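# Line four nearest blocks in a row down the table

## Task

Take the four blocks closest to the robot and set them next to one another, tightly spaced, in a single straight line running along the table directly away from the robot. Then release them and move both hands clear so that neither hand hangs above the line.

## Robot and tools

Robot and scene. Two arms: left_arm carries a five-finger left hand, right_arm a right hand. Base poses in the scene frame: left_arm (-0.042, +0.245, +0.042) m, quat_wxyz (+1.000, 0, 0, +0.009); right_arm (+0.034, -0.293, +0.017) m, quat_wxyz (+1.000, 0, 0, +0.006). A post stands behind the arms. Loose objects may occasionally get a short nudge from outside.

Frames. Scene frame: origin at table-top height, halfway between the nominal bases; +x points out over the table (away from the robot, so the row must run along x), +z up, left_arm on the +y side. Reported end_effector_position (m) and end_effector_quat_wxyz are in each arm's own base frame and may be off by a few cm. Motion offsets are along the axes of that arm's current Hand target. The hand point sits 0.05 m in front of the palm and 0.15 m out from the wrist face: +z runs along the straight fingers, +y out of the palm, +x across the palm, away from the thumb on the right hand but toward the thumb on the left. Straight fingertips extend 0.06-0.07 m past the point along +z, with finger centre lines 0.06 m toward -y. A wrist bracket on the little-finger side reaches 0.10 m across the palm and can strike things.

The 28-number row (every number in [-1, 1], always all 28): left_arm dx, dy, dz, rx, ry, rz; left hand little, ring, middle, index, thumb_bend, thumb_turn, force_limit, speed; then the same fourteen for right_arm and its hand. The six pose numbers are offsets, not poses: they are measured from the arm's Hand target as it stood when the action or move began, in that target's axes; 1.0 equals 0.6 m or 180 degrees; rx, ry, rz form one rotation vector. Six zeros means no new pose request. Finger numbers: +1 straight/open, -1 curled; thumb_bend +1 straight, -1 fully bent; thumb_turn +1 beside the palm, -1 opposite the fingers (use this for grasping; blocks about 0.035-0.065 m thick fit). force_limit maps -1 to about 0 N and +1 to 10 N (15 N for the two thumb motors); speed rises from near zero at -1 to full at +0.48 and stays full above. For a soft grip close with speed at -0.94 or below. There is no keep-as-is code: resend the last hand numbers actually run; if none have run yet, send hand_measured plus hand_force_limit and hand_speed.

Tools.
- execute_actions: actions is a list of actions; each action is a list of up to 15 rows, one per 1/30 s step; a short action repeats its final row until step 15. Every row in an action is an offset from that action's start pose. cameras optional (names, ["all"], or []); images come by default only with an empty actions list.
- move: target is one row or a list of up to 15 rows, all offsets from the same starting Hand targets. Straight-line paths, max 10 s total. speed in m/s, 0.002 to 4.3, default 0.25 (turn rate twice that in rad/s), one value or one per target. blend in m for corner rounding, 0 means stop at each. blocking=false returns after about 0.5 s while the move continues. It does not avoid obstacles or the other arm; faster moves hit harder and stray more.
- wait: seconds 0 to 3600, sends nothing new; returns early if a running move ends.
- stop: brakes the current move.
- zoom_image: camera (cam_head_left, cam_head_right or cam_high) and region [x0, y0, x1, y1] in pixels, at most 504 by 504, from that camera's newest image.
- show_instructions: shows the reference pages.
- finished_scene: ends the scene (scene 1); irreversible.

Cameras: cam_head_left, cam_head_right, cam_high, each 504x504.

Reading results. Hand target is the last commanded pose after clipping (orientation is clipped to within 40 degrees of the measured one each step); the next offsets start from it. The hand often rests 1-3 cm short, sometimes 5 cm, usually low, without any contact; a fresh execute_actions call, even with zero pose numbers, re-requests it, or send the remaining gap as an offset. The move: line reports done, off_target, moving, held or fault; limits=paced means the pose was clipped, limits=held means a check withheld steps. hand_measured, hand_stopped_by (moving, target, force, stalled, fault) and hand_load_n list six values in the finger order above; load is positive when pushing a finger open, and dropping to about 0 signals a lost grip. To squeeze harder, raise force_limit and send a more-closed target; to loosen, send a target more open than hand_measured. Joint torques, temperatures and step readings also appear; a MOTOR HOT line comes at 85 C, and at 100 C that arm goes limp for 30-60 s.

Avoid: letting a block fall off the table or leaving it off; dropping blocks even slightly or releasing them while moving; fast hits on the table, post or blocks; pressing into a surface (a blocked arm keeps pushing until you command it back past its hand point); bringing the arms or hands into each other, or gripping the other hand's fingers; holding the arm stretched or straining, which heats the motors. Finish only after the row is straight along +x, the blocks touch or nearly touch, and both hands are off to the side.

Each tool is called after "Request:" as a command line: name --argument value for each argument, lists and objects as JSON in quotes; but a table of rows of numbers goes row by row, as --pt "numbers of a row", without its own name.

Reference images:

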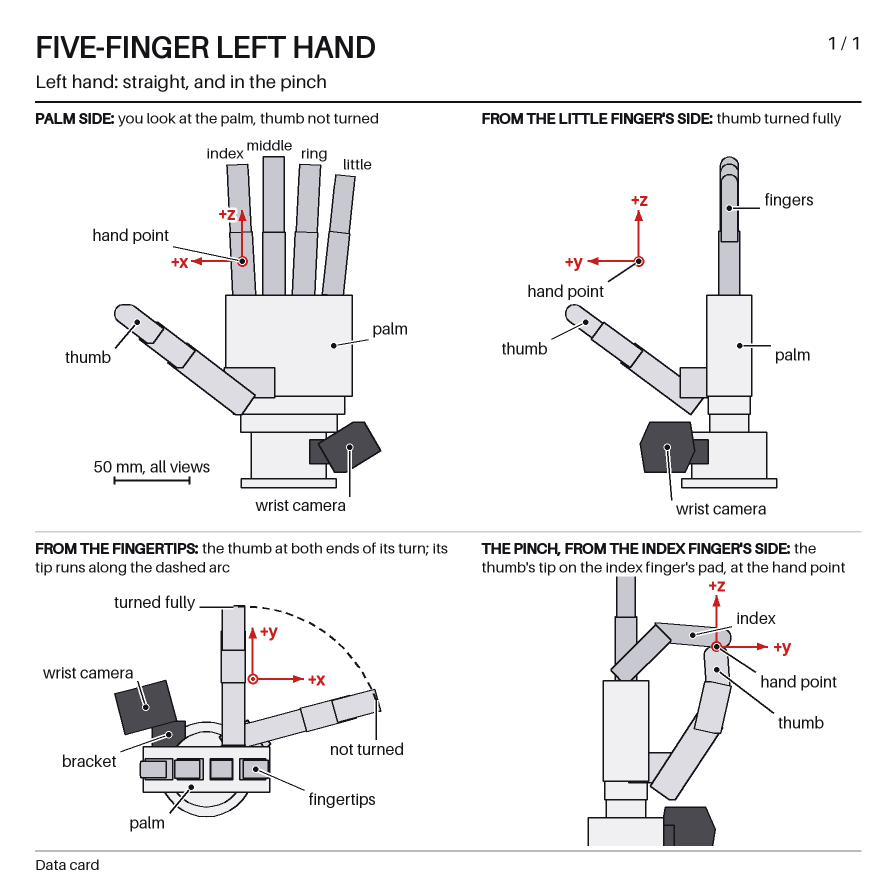

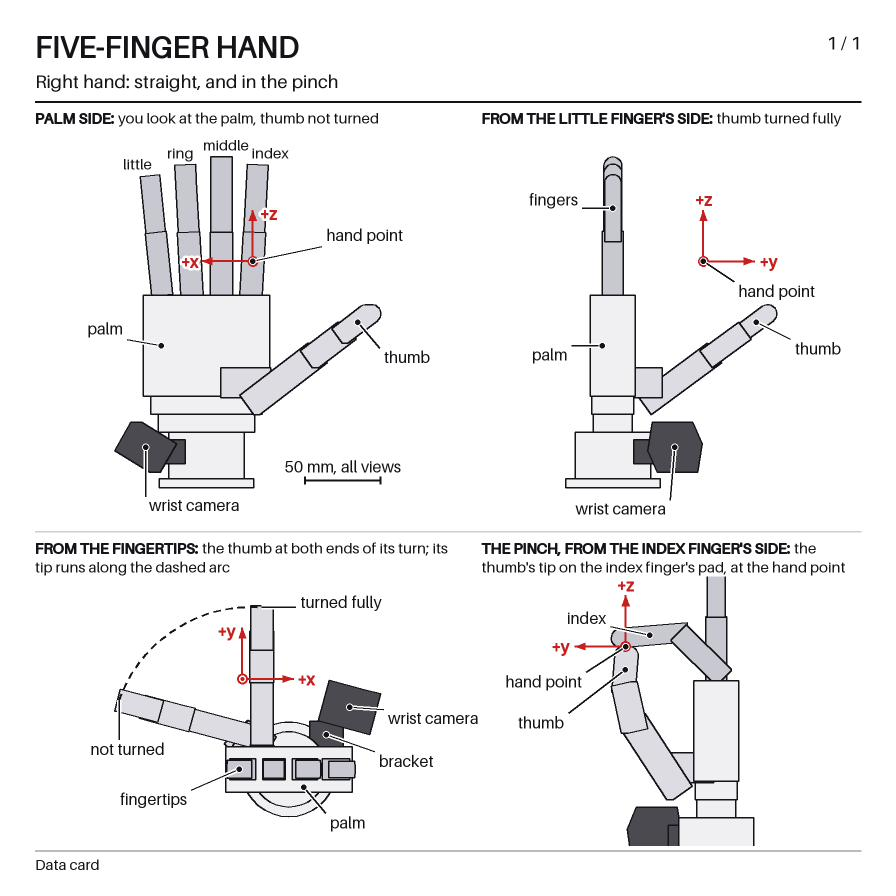

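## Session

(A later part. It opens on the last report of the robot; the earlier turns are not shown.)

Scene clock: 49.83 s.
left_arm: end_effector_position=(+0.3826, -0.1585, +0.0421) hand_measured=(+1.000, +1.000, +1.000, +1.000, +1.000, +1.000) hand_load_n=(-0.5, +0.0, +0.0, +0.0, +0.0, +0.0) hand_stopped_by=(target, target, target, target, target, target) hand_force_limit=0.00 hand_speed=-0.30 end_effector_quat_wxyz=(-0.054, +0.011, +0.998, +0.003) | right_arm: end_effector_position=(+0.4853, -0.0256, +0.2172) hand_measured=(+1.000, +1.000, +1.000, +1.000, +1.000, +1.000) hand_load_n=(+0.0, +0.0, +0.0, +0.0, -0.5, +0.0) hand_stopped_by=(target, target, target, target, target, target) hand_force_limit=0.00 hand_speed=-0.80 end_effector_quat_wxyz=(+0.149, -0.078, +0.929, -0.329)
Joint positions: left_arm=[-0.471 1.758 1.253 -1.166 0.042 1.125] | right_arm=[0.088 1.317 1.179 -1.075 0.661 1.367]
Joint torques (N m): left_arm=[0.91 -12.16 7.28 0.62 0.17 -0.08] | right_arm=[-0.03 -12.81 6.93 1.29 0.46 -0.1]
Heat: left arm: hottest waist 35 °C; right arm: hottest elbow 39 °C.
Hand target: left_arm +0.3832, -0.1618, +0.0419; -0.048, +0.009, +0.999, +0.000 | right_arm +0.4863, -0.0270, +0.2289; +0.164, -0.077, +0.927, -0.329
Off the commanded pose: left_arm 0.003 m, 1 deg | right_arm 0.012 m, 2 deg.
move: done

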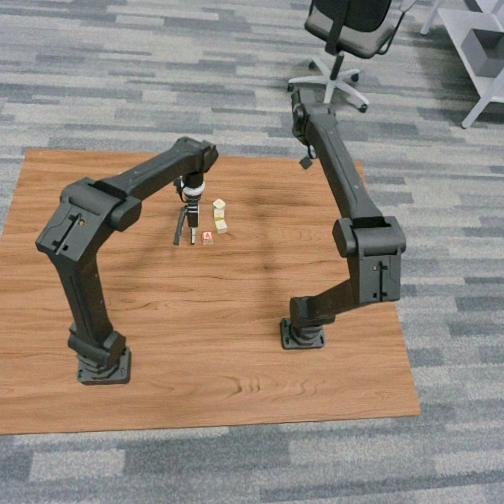

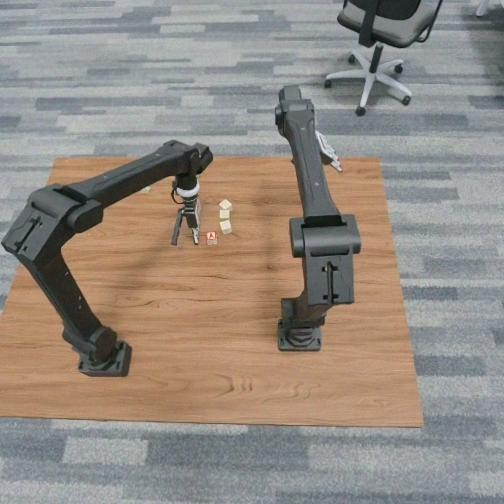

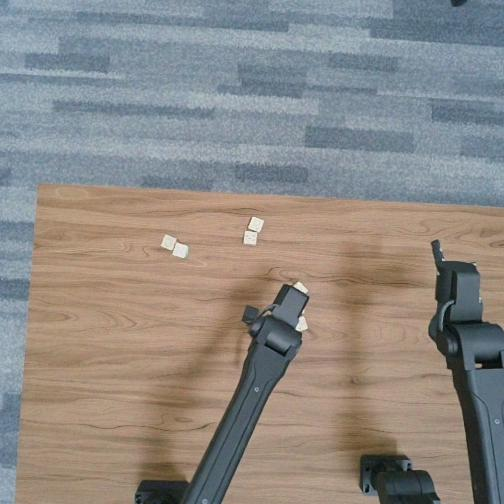

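Request:
move --target '[0, -0.1158, 0, 0, 0, 0, 1, 1, 1, 1, 1, 1, 0, -0.3, 0, 0, 0, 0, 0, 0, 1, 1, 1, 1, 1, 1, 0, -0.8]' --speed 0.08 --cameras '["all"]'

Request:
zoom_image --camera "cam_head_left" --region '[150, 150, 270, 270]'

Request:
zoom_image --camera "cam_head_right" --region '[150, 150, 270, 270]'

Scene clock: 51.63 s.
left_arm: end_effector_position=(+0.3735, -0.2211, +0.0384) hand_measured=(+1.000, +1.000, +1.000, +1.000, +1.000, +1.000) hand_load_n=(+0.0, +0.0, +0.0, +0.0, +0.0, +0.0) hand_stopped_by=(target, target, target, target, target, target) hand_force_limit=0.00 hand_speed=-0.30 end_effector_quat_wxyz=(-0.052, +0.011, +0.999, +0.003) | right_arm: end_effector_position=(+0.4853, -0.0256, +0.2172) hand_measured=(+1.000, +1.000, +1.000, +1.000, +1.000, +1.000) hand_load_n=(+0.0, +0.0, +0.0, +0.0, +0.0, -0.5) hand_stopped_by=(target, target, target, target, target, target) hand_force_limit=0.00 hand_speed=-0.80 end_effector_quat_wxyz=(+0.149, -0.078, +0.929, -0.329)
Joint positions: left_arm=[-0.589 1.813 1.323 -1.17 0.052 1.005] | right_arm=[0.088 1.317 1.179 -1.075 0.661 1.367]
Joint torques (N m): left_arm=[0.73 -11.4 10.69 -0.34 0.19 -0.09] | right_arm=[-0.09 -12.98 7.06 1.28 0.47 -0.11]
Heat: left arm: hottest waist 35 °C; right arm: hottest elbow 39 °C.
Hand target: left_arm +0.3819, -0.2312, +0.0419; -0.049, +0.009, +0.999, +0.000 | right_arm +0.4863, -0.0270, +0.2289; +0.164, -0.077, +0.927, -0.329
Off the commanded pose: left_arm 0.014 m, 1 deg | right_arm 0.012 m, 2 deg.
move: off_target (left_arm)

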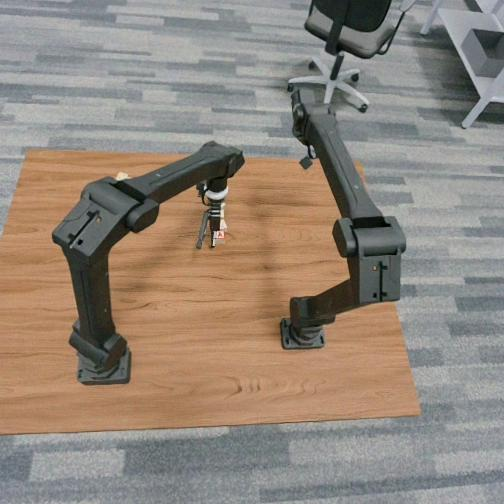

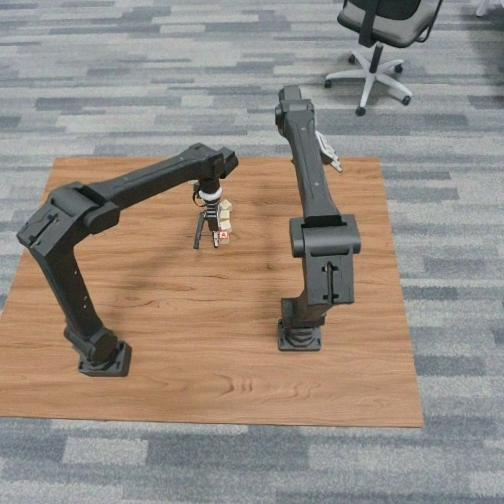

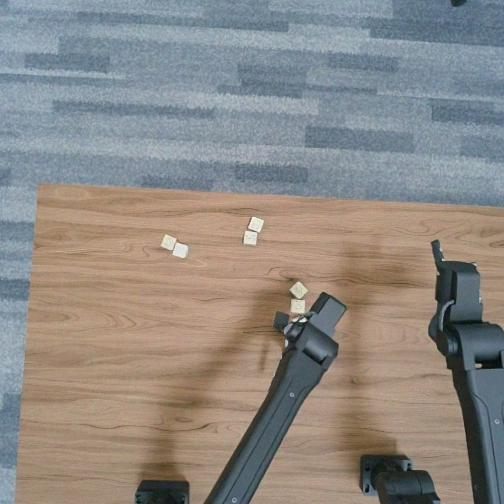

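Scaled by 4.200 from the camera's image (finer frame: 720x720).

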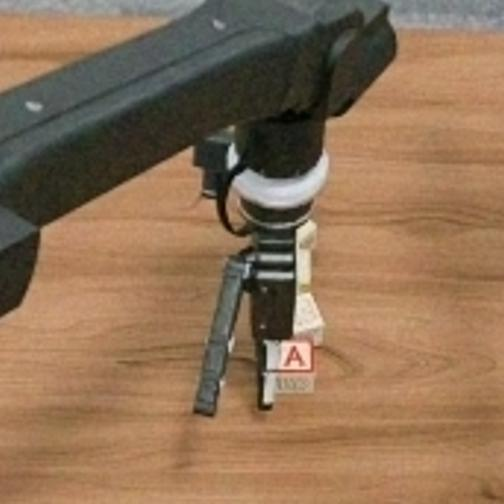

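Scaled by 4.200 from the camera's image (finer frame: 720x720).

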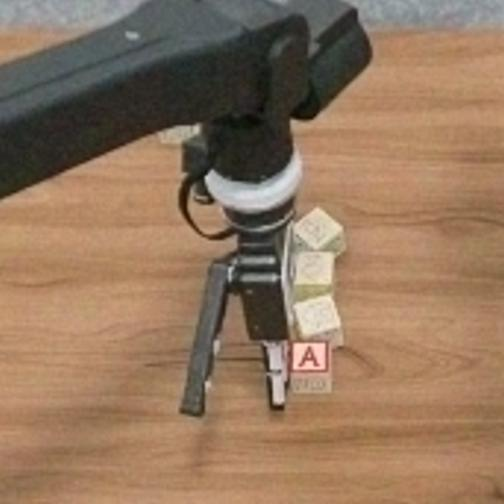

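Request:
move --pt "0 0.04 0 0 0 0 1 1 1 1 1 1 0 -0.3 0 0 0 0 0 0 1 1 1 1 1 1 0 -0.8" --pt "0.01 0.20 -0.16 0 0 0 1 1 1 1 1 1 0 -0.3 0 0 0 0 0 0 1 1 1 1 1 1 0 -0.8" --speed '[0.12, 0.25]' --blend '[0.01, 0]' --cameras '["all"]'

Request:
zoom_image --camera "cam_high" --region '[240, 250, 360, 370]'

Request:
zoom_image --camera "cam_head_right" --region '[150, 150, 270, 270]'

Scene clock: 53.40 s.
left_arm: end_effector_position=(+0.3791, -0.1081, +0.1311) hand_measured=(+1.000, +1.000, +1.000, +1.000, +1.000, +1.000) hand_load_n=(+0.0, +0.0, +0.0, +0.0, +0.0, -0.5) hand_stopped_by=(target, target, target, target, target, target) hand_force_limit=0.00 hand_speed=-0.30 end_effector_quat_wxyz=(-0.054, +0.004, +0.999, +0.002) | right_arm: end_effector_position=(+0.4853, -0.0256, +0.2172) hand_measured=(+1.000, +1.000, +1.000, +1.000, +1.000, +1.000) hand_load_n=(+0.0, +0.0, +0.0, -0.5, +0.0, +0.0) hand_stopped_by=(target, target, target, target, target, target) hand_force_limit=0.00 hand_speed=-0.80 end_effector_quat_wxyz=(+0.149, -0.078, +0.929, -0.329)
Joint positions: left_arm=[-0.374 1.61 1.313 -1.375 0.035 1.206] | right_arm=[0.088 1.317 1.179 -1.075 0.661 1.367]
Joint torques (N m): left_arm=[1.14 -9.99 10.63 -0.36 0.05 0.07] | right_arm=[0.15 -13.16 7.12 1.29 0.46 -0.06]
Heat: left arm: hottest waist 35 °C; right arm: hottest elbow 39 °C.
Hand target: left_arm +0.3874, -0.1112, +0.1379; -0.048, +0.009, +0.999, +0.000 | right_arm +0.4863, -0.0270, +0.2289; +0.164, -0.077, +0.927, -0.329
Off the commanded pose: left_arm 0.011 m, 1 deg | right_arm 0.012 m, 2 deg.
move: off_target (left_arm)

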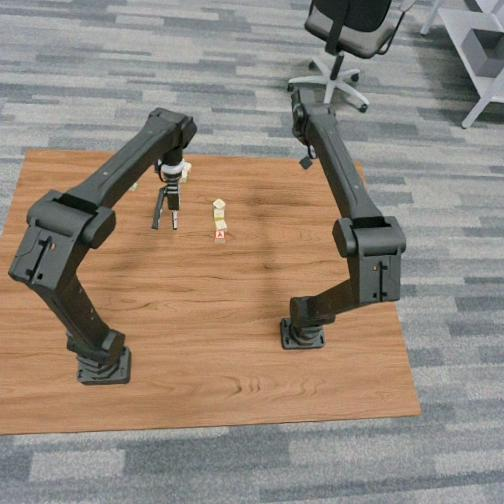

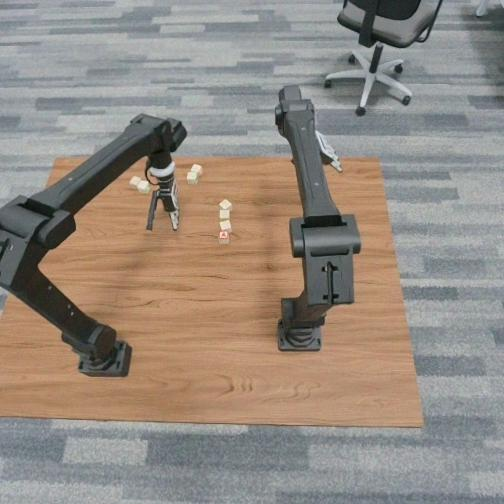

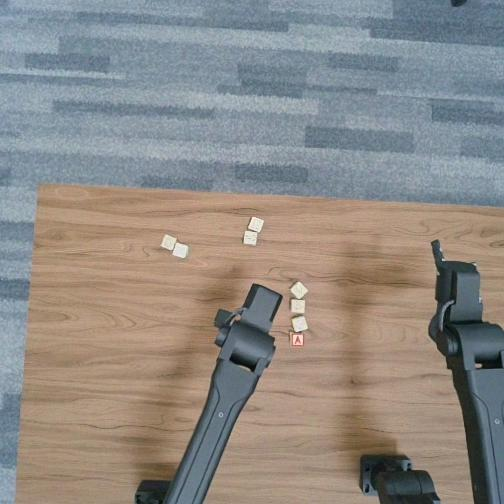

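Scaled by 4.200 from the camera's image (finer frame: 720x720).

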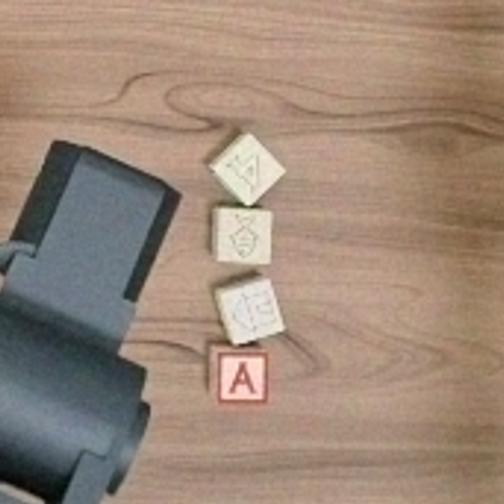

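Scaled by 4.200 from the camera's image (finer frame: 720x720).

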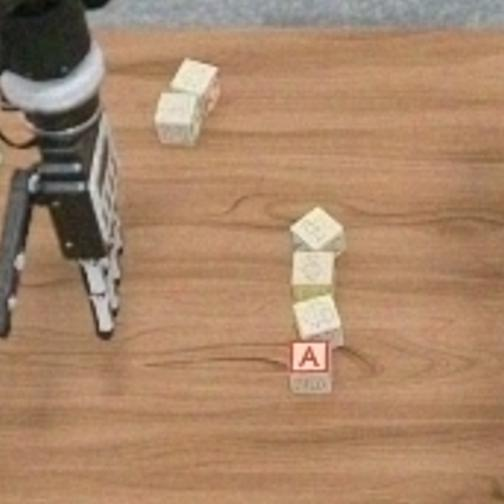

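Request:
move --pt "-0.1955 -0.2962 -0.0555 0.0237 -0.0242 -0.499 1 1 1 1 1 1 0 -0.3 0 0 0 0 0 0 1 1 1 1 1 1 0 -0.8" --pt "-0.2092 -0.2962 0.0857 0.0237 -0.0242 -0.499 1 1 1 1 1 1 0 -0.3 0 0 0 0 0 0 1 1 1 1 1 1 0 -0.8" --speed '[0.25, 0.12]' --cameras '["all"]'

Request:
zoom_image --camera "cam_high" --region '[200, 200, 380, 380]'

Request:
zoom_image --camera "cam_head_left" --region '[150, 130, 270, 250]'

Request:
zoom_image --camera "cam_head_right" --region '[150, 130, 270, 250]'

Scene clock: 60.37 s.
left_arm: end_effector_position=(+0.5042, -0.2844, +0.0815) hand_measured=(+1.000, +1.000, +1.000, +1.000, +1.000, +1.000) hand_load_n=(+0.0, +0.0, +0.0, +0.0, +0.0, +0.0) hand_stopped_by=(target, target, target, target, target, target) hand_force_limit=0.00 hand_speed=-0.30 end_effector_quat_wxyz=(+0.002, +0.701, -0.713, -0.001) | right_arm: end_effector_position=(+0.4853, -0.0256, +0.2172) hand_measured=(+1.000, +1.000, +1.000, +1.000, +1.000, +1.000) hand_load_n=(+0.0, +0.0, +0.0, +0.0, +0.0, +0.0) hand_stopped_by=(target, target, target, target, target, target) hand_force_limit=0.00 hand_speed=-0.80 end_effector_quat_wxyz=(+0.149, -0.078, +0.929, -0.329)
Joint positions: left_arm=[-0.422 2.027 1.786 -1.333 0.003 -0.404] | right_arm=[0.088 1.317 1.179 -1.075 0.661 1.367]
Joint torques (N m): left_arm=[0.44 -15.97 8.58 0.87 -0.02 -0.08] | right_arm=[-0.09 -13.63 7.05 1.28 0.42 -0.09]
Heat: left arm: hottest waist 35 °C; right arm: hottest elbow 39 °C.
Hand target: left_arm +0.5042, -0.2911, +0.0749; +0.000, +0.700, -0.714, +0.000 | right_arm +0.4863, -0.0270, +0.2289; +0.164, -0.077, +0.927, -0.329
Off the commanded pose: left_arm 0.010 m, 0 deg | right_arm 0.012 m, 2 deg.
move: done

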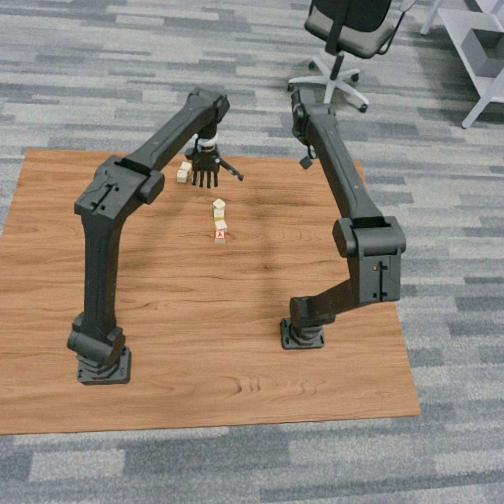

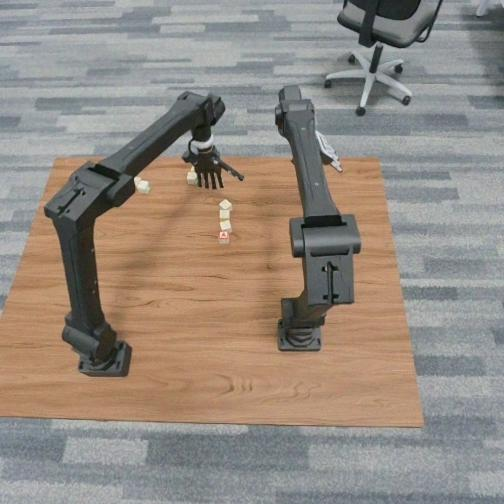

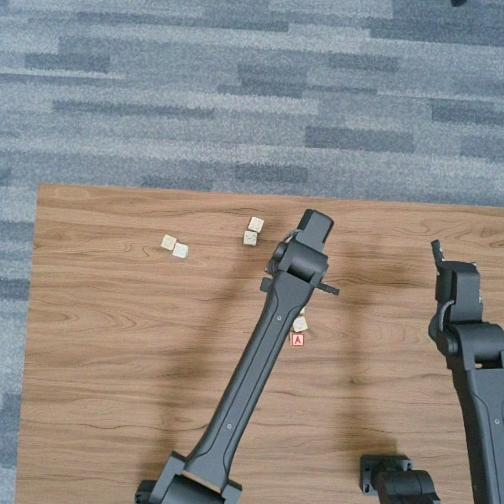

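Scaled by 2.800 from the camera's image (finer frame: 720x720).

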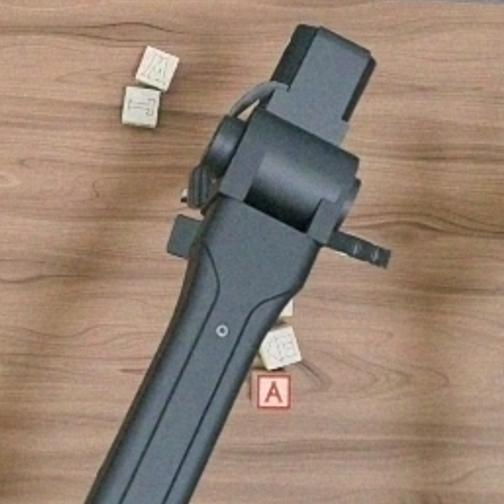

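Scaled by 4.200 from the camera's image (finer frame: 720x720).

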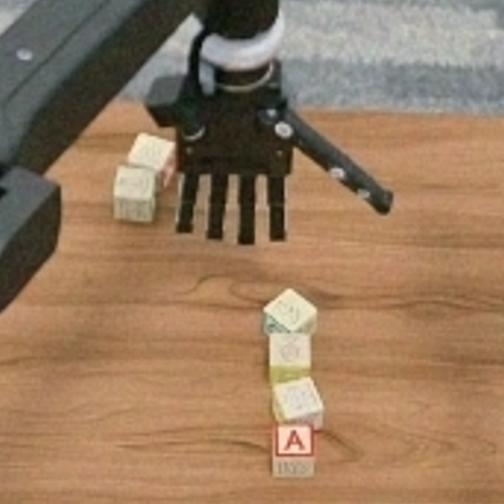

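Scaled by 4.200 from the camera's image (finer frame: 720x720).

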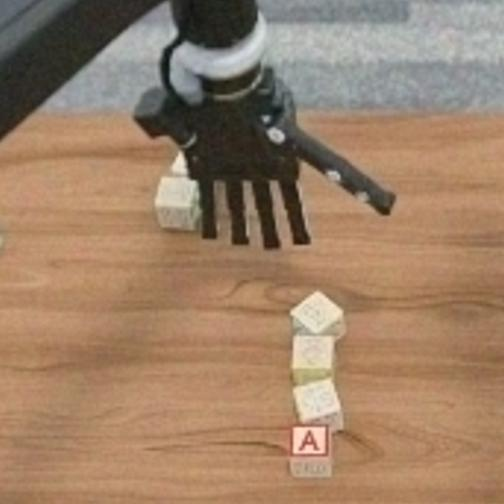

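Request:
move --pt "0 0 0.06 0 0 0 1 1 1 1 1 1 0 -0.3 0 0 0 0 0 0 1 1 1 1 1 1 0 -0.8" --pt "0 0.035 0.06 0 0 0 1 1 1 1 1 1 0 -0.3 0 0 0 0 0 0 1 1 1 1 1 1 0 -0.8" --speed '[0.12, 0.06]' --cameras '["all"]'

Request:
zoom_image --camera "cam_head_left" --region '[150, 130, 270, 250]'

Request:
zoom_image --camera "cam_head_right" --region '[150, 130, 270, 250]'

Scene clock: 62.90 s.
left_arm: end_effector_position=(+0.4824, -0.2847, +0.0362) hand_measured=(+1.000, +1.000, +1.000, +1.000, +1.000, +1.000) hand_load_n=(+0.0, +0.0, +0.0, +0.0, +0.0, +0.0) hand_stopped_by=(target, target, target, target, target, target) hand_force_limit=0.00 hand_speed=-0.30 end_effector_quat_wxyz=(+0.005, +0.700, -0.714, -0.009) | right_arm: end_effector_position=(+0.4853, -0.0256, +0.2172) hand_measured=(+1.000, +1.000, +1.000, +1.000, +1.000, +1.000) hand_load_n=(+0.0, +0.0, +0.0, -0.5, +0.0, +0.0) hand_stopped_by=(target, target, target, target, target, target) hand_force_limit=0.00 hand_speed=-0.80 end_effector_quat_wxyz=(+0.149, -0.078, +0.929, -0.329)
Joint positions: left_arm=[-0.437 2.025 1.656 -1.221 0.003 -0.417] | right_arm=[0.088 1.317 1.179 -1.075 0.661 1.367]
Joint torques (N m): left_arm=[0.56 -16.67 7.97 0.83 -0.01 -0.11] | right_arm=[0.09 -13.16 6.97 1.16 0.45 -0.08]
Heat: left arm: hottest waist 35 °C; right arm: hottest elbow 39 °C.
Hand target: left_arm +0.4832, -0.2906, +0.0388; +0.000, +0.700, -0.714, +0.000 | right_arm +0.4863, -0.0270, +0.2289; +0.164, -0.077, +0.927, -0.329
Off the commanded pose: left_arm 0.007 m, 1 deg | right_arm 0.012 m, 2 deg.
move: done

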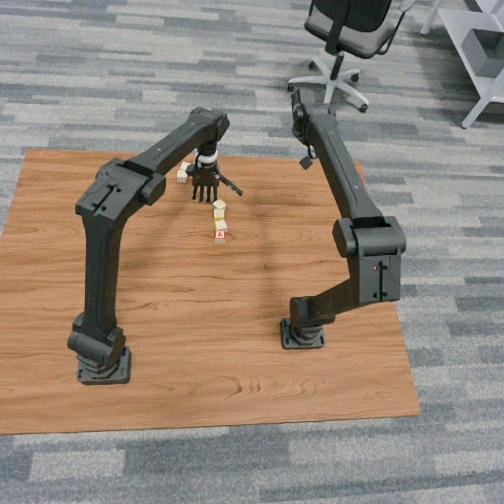

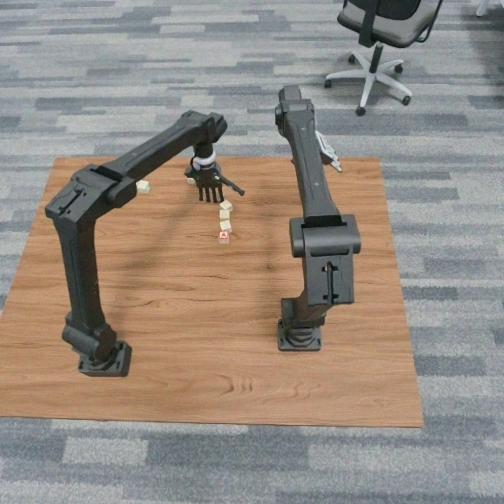

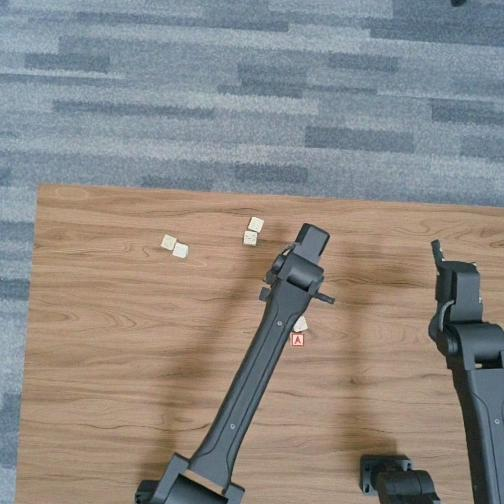

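Scaled by 4.200 from the camera's image (finer frame: 720x720).

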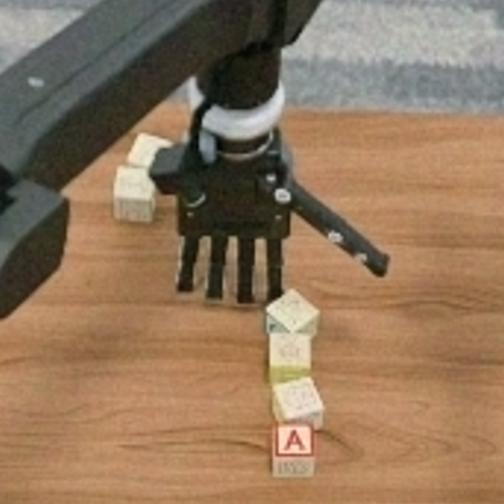

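Scaled by 4.200 from the camera's image (finer frame: 720x720).

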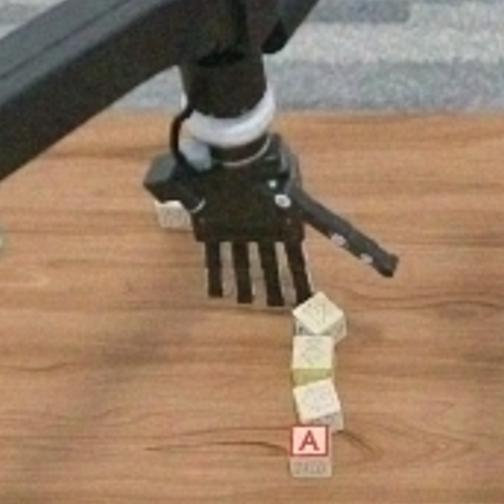

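Request:
move --target '[0, 0.015, 0, 0, 0, 0, 1, 1, 1, 1, 1, 1, 0, -0.3, 0, 0, 0, 0, 0, 0, 1, 1, 1, 1, 1, 1, 0, -0.8]' --speed 0.06 --cameras '["cam_head_left", "cam_head_right"]'

Request:
zoom_image --camera "cam_head_left" --region '[180, 170, 250, 240]'

Request:
zoom_image --camera "cam_head_right" --region '[180, 170, 250, 240]'

Scene clock: 63.73 s.
left_arm: end_effector_position=(+0.4749, -0.2838, +0.0359) hand_measured=(+1.000, +1.000, +1.000, +1.000, +1.000, +1.000) hand_load_n=(+0.0, +0.0, +0.0, +0.0, +0.0, +0.0) hand_stopped_by=(target, target, target, target, target, target) hand_force_limit=0.00 hand_speed=-0.30 end_effector_quat_wxyz=(+0.005, +0.701, -0.713, -0.009) | right_arm: end_effector_position=(+0.4853, -0.0256, +0.2172) hand_measured=(+1.000, +1.000, +1.000, +1.000, +1.000, +1.000) hand_load_n=(+0.0, +0.0, +0.0, -0.5, +0.0, +0.0) hand_stopped_by=(target, target, target, target, target, target) hand_force_limit=0.00 hand_speed=-0.80 end_effector_quat_wxyz=(+0.149, -0.078, +0.929, -0.329)
Joint positions: left_arm=[-0.441 2.007 1.626 -1.209 0.003 -0.423] | right_arm=[0.088 1.317 1.179 -1.075 0.661 1.367]
Joint torques (N m): left_arm=[0.44 -16.62 7.72 0.8 -0.01 -0.08] | right_arm=[-0.03 -13.74 6.93 1.22 0.43 -0.1]
Heat: left arm: hottest waist 35 °C; right arm: hottest elbow 39 °C.
Hand target: left_arm +0.4742, -0.2904, +0.0388; +0.000, +0.700, -0.714, +0.000 | right_arm +0.4863, -0.0270, +0.2289; +0.164, -0.077, +0.927, -0.329
Off the commanded pose: left_arm 0.007 m, 1 deg | right_arm 0.012 m, 2 deg.
move: done

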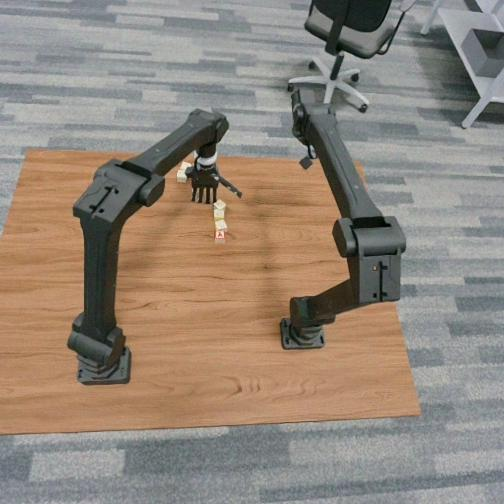

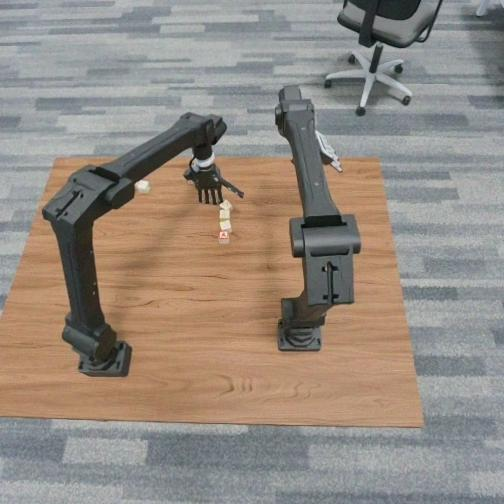

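Scaled by 7.200 from the camera's image (finer frame: 720x720).

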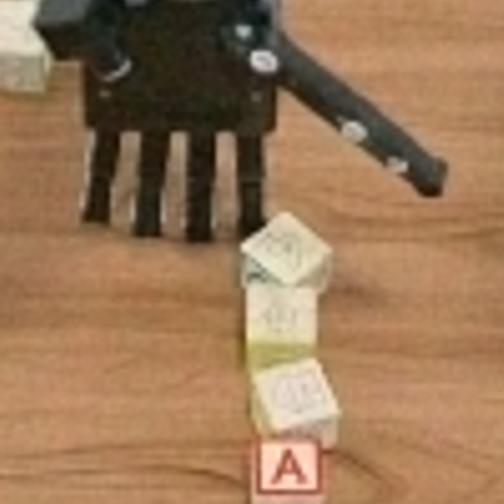

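Scaled by 7.200 from the camera's image (finer frame: 720x720).

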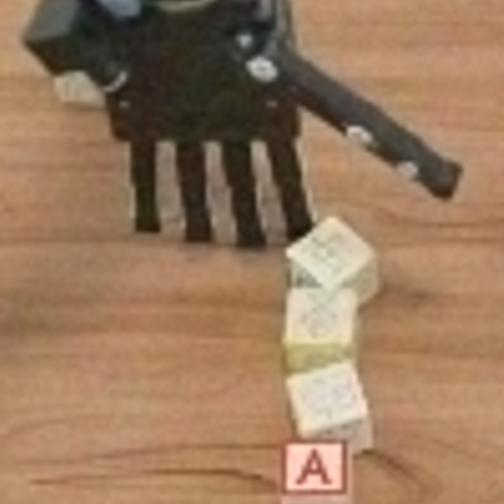

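Request:
move --pt "0 -0.02 0 0 0 0 1 1 1 1 1 1 0 -0.3 0 0 0 0 0 0 1 1 1 1 1 1 0 -0.8" --pt "-0.0125 -0.02 0 0 0 0 1 1 1 1 1 1 0 -0.3 0 0 0 0 0 0 1 1 1 1 1 1 0 -0.8" --pt "-0.0125 0.035 0 0 0 0 1 1 1 1 1 1 0 -0.3 0 0 0 0 0 0 1 1 1 1 1 1 0 -0.8" --speed 0.06 --cameras '["cam_head_left", "cam_head_right"]'

Request:
zoom_image --camera "cam_head_left" --region '[180, 170, 250, 240]'

Request:
zoom_image --camera "cam_head_right" --region '[180, 170, 250, 240]'

Scene clock: 66.23 s.
left_arm: end_effector_position=(+0.4542, -0.2766, +0.0374) hand_measured=(+1.000, +1.000, +1.000, +1.000, +1.000, +1.000) hand_load_n=(+0.0, +0.0, +0.0, +0.0, -0.5, +0.0) hand_stopped_by=(target, target, target, target, target, target) hand_force_limit=0.00 hand_speed=-0.30 end_effector_quat_wxyz=(+0.004, +0.701, -0.714, -0.007) | right_arm: end_effector_position=(+0.4853, -0.0256, +0.2172) hand_measured=(+1.000, +1.000, +1.000, +1.000, +1.000, +1.000) hand_load_n=(+0.0, +0.0, +0.0, +0.0, +0.0, +0.0) hand_stopped_by=(target, target, target, target, target, target) hand_force_limit=0.00 hand_speed=-0.80 end_effector_quat_wxyz=(+0.149, -0.078, +0.929, -0.329)
Joint positions: left_arm=[-0.445 1.95 1.54 -1.177 0.003 -0.427] | right_arm=[0.088 1.317 1.179 -1.075 0.661 1.367]
Joint torques (N m): left_arm=[0.5 -15.56 7.56 0.85 -0.01 -0.07] | right_arm=[-0.56 -12.81 7.02 1.44 0.45 -0.09]
Heat: left arm: hottest waist 35 °C; right arm: hottest elbow 39 °C.
Hand target: left_arm +0.4532, -0.2826, +0.0388; +0.000, +0.700, -0.714, -0.001 | right_arm +0.4863, -0.0270, +0.2289; +0.164, -0.077, +0.927, -0.329
Off the commanded pose: left_arm 0.006 m, 1 deg | right_arm 0.012 m, 2 deg.
move: done

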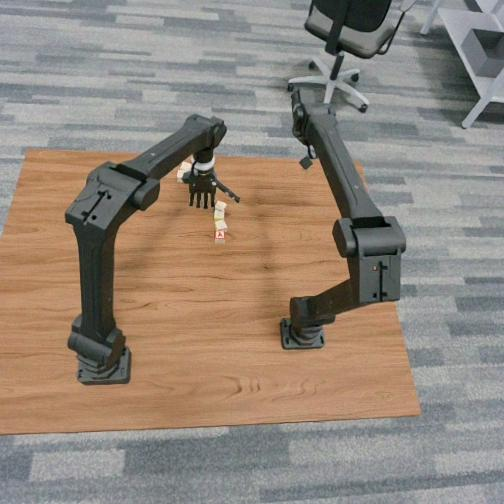

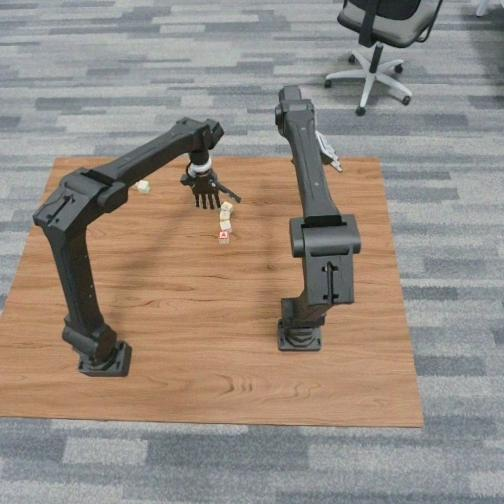

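Scaled by 7.200 from the camera's image (finer frame: 720x720).

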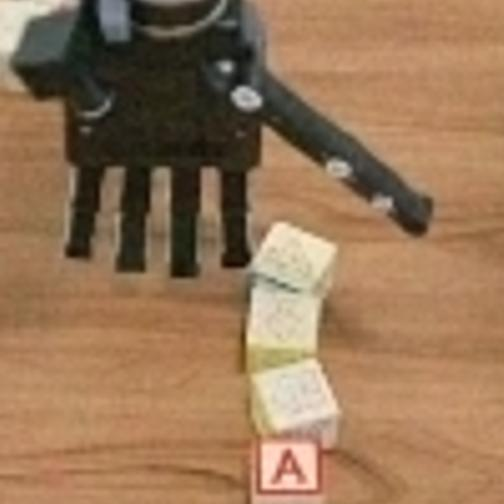

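Scaled by 7.200 from the camera's image (finer frame: 720x720).

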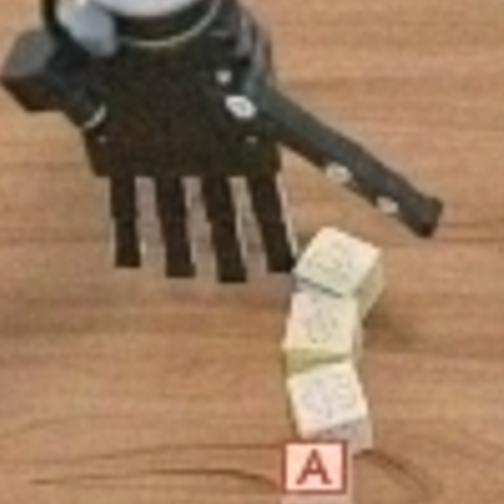

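Request:
move --pt "0 -0.07 0 0 0 0 1 1 1 1 1 1 0 -0.3 0 0 0 0 0 0 1 1 1 1 1 1 0 -0.8" --pt "0.0533 -0.075 0 0 0 0 1 1 1 1 1 1 0 -0.3 0 0 0 0 0 0 1 1 1 1 1 1 0 -0.8" --pt "0.0533 -0.02 0 0 0 0 1 1 1 1 1 1 0 -0.3 0 0 0 0 0 0 1 1 1 1 1 1 0 -0.8" --speed '[0.12, 0.12, 0.05]' --cameras '["cam_head_left", "cam_head_right"]'

Request:
zoom_image --camera "cam_head_left" --region '[180, 170, 250, 240]'

Request:
zoom_image --camera "cam_head_right" --region '[180, 170, 250, 240]'

Scene clock: 70.67 s.
left_arm: end_effector_position=(+0.4654, -0.3092, +0.0370) hand_measured=(+1.000, +1.000, +1.000, +1.000, +1.000, +1.000) hand_load_n=(+0.0, +0.0, +0.0, +0.0, -0.5, +0.0) hand_stopped_by=(target, target, target, target, target, target) hand_force_limit=0.00 hand_speed=-0.30 end_effector_quat_wxyz=(+0.004, +0.700, -0.714, -0.008) | right_arm: end_effector_position=(+0.4853, -0.0256, +0.2172) hand_measured=(+1.000, +1.000, +1.000, +1.000, +1.000, +1.000) hand_load_n=(+0.0, +0.0, +0.0, +0.0, +0.0, +0.0) hand_stopped_by=(target, target, target, target, target, target) hand_force_limit=0.00 hand_speed=-0.80 end_effector_quat_wxyz=(+0.149, -0.078, +0.929, -0.329)
Joint positions: left_arm=[-0.487 2.012 1.638 -1.213 0.002 -0.467] | right_arm=[0.088 1.317 1.179 -1.075 0.661 1.367]
Joint torques (N m): left_arm=[0.44 -16.62 7.6 0.84 0.01 -0.06] | right_arm=[-0.38 -13.74 6.97 1.22 0.45 -0.09]
Heat: left arm: hottest waist 35 °C; right arm: hottest elbow 39 °C.
Hand target: left_arm +0.4647, -0.3147, +0.0389; +0.000, +0.700, -0.714, +0.000 | right_arm +0.4863, -0.0270, +0.2289; +0.164, -0.077, +0.927, -0.329
Off the commanded pose: left_arm 0.006 m, 1 deg | right_arm 0.012 m, 2 deg.
move: done

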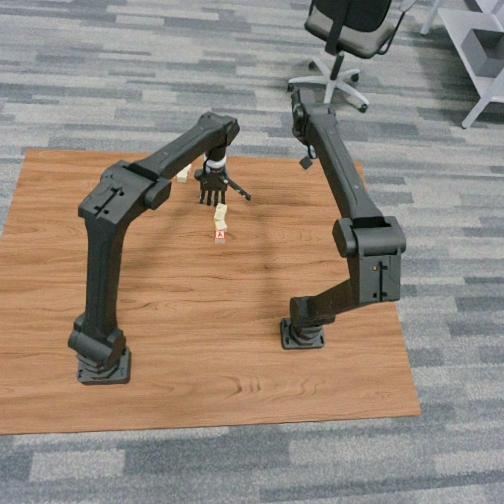

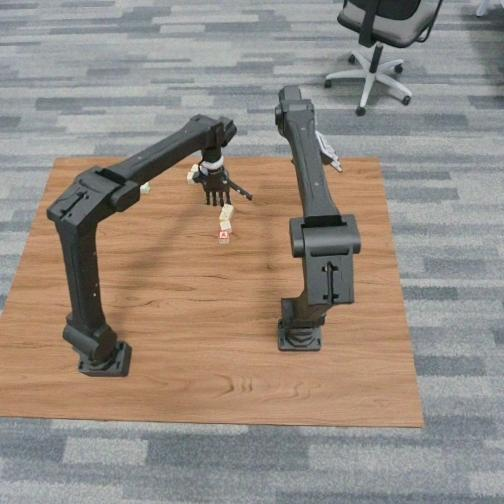

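Scaled by 7.200 from the camera's image (finer frame: 720x720).

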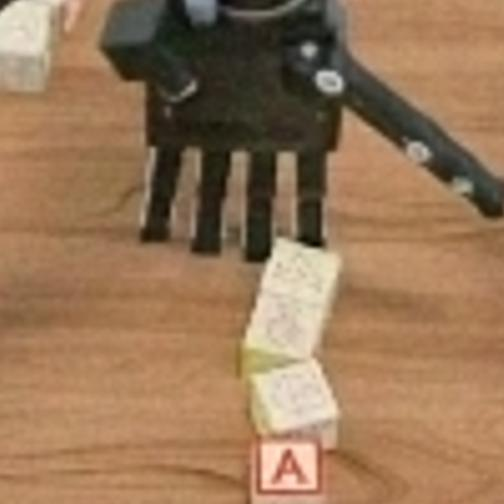

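Scaled by 7.200 from the camera's image (finer frame: 720x720).

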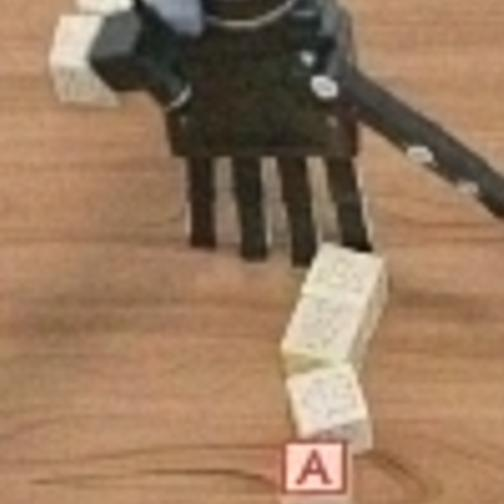

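Request:
move --pt "-0.001 -0.05 0 0 0 0 1 1 1 1 1 1 0 -0.3 0 0 0 0 0 0 1 1 1 1 1 1 0 -0.8" --pt "-0.001 -0.05 -0.183 0 0 0 1 1 1 1 1 1 0 -0.3 0 0 0 0 0 0 1 1 1 1 1 1 0 -0.8" --pt "-0.1912 0.0017 -0.1835 -0.0237 0.0242 0.499 1 1 1 1 1 1 0 -0.3 0 0 0 0 0 0 1 1 1 1 1 1 0 -0.8" --pt "-0.1912 0.0017 -0.06 -0.0237 0.0242 0.499 1 1 1 1 1 1 0 -0.3 0 0 0 0 0 0 1 1 1 1 1 1 0 -0.8" --speed '[0.12, 0.2, 0.25, 0.12]' --blend '[0.01, 0.02, 0, 0]' --cameras '["all"]'

Request:
zoom_image --camera "cam_high" --region '[240, 250, 360, 370]'

Request:
zoom_image --camera "cam_head_left" --region '[160, 150, 260, 250]'

Request:
zoom_image --camera "cam_head_right" --region '[160, 150, 260, 250]'

Scene clock: 77.57 s.
left_arm: end_effector_position=(+0.4632, -0.2010, +0.0822) hand_measured=(+1.000, +1.000, +1.000, +1.000, +1.000, +1.000) hand_load_n=(+0.0, +0.0, +0.0, +0.0, +0.0, +0.0) hand_stopped_by=(target, target, target, target, target, target) hand_force_limit=0.00 hand_speed=-0.30 end_effector_quat_wxyz=(-0.048, +0.006, +0.999, +0.000) | right_arm: end_effector_position=(+0.4853, -0.0256, +0.2172) hand_measured=(+1.000, +1.000, +1.000, +1.000, +1.000, +1.000) hand_load_n=(+0.0, +0.0, +0.0, +0.0, +0.0, +0.0) hand_stopped_by=(target, target, target, target, target, target) hand_force_limit=0.00 hand_speed=-0.80 end_effector_quat_wxyz=(+0.149, -0.078, +0.929, -0.329)
Joint positions: left_arm=[-0.472 1.925 1.617 -1.348 0.042 1.113] | right_arm=[0.088 1.317 1.179 -1.075 0.661 1.367]
Joint torques (N m): left_arm=[1.44 -13.8 7.9 0.68 0.11 0.07] | right_arm=[-0.15 -13.1 6.93 1.14 0.43 -0.08]
Heat: left arm: hottest waist 35 °C; right arm: hottest elbow 39 °C.
Hand target: left_arm +0.4660, -0.2000, +0.0748; -0.048, +0.009, +0.999, +0.000 | right_arm +0.4863, -0.0270, +0.2289; +0.164, -0.077, +0.927, -0.329
Off the commanded pose: left_arm 0.008 m, 0 deg | right_arm 0.012 m, 2 deg.
move: done

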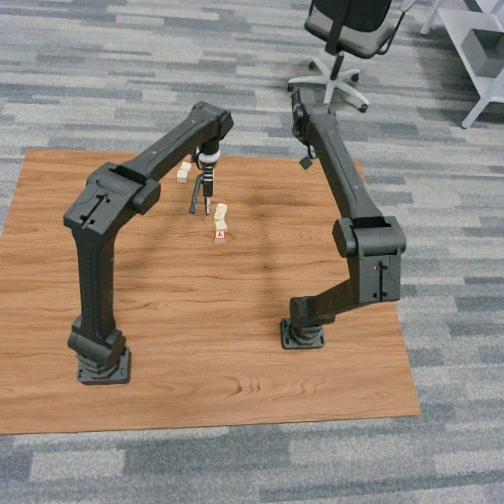

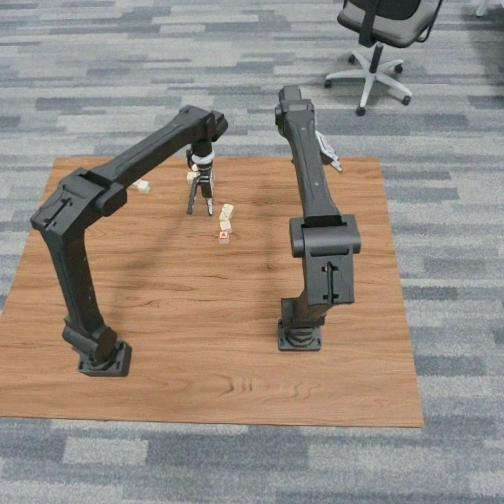

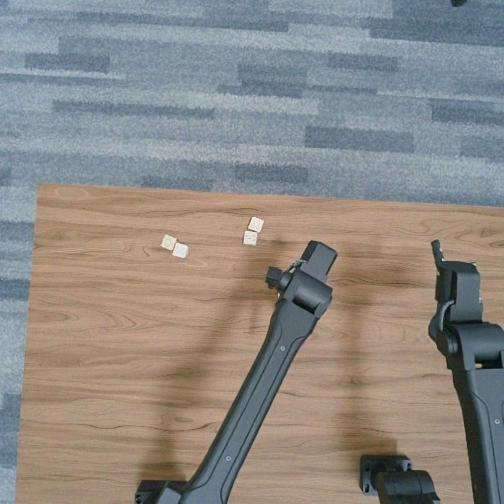

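Scaled by 4.200 from the camera's image (finer frame: 720x720).

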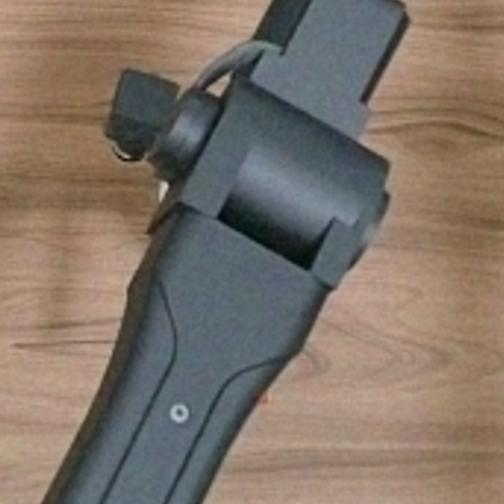

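Scaled by 5.040 from the camera's image (finer frame: 720x720).

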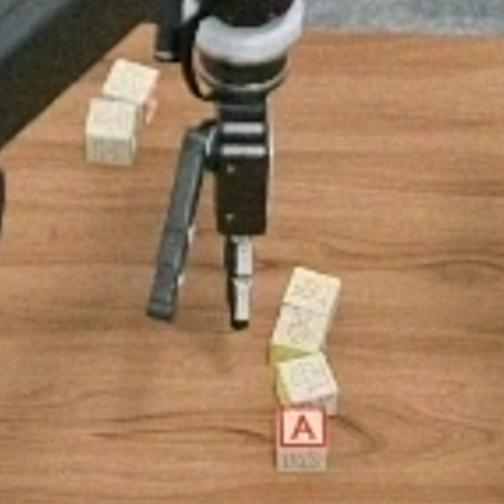

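Scaled by 5.040 from the camera's image (finer frame: 720x720).

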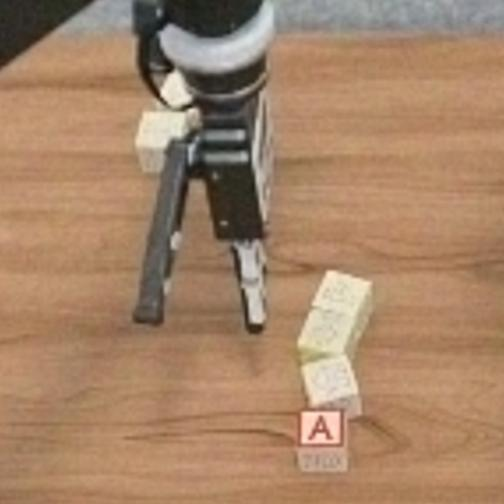

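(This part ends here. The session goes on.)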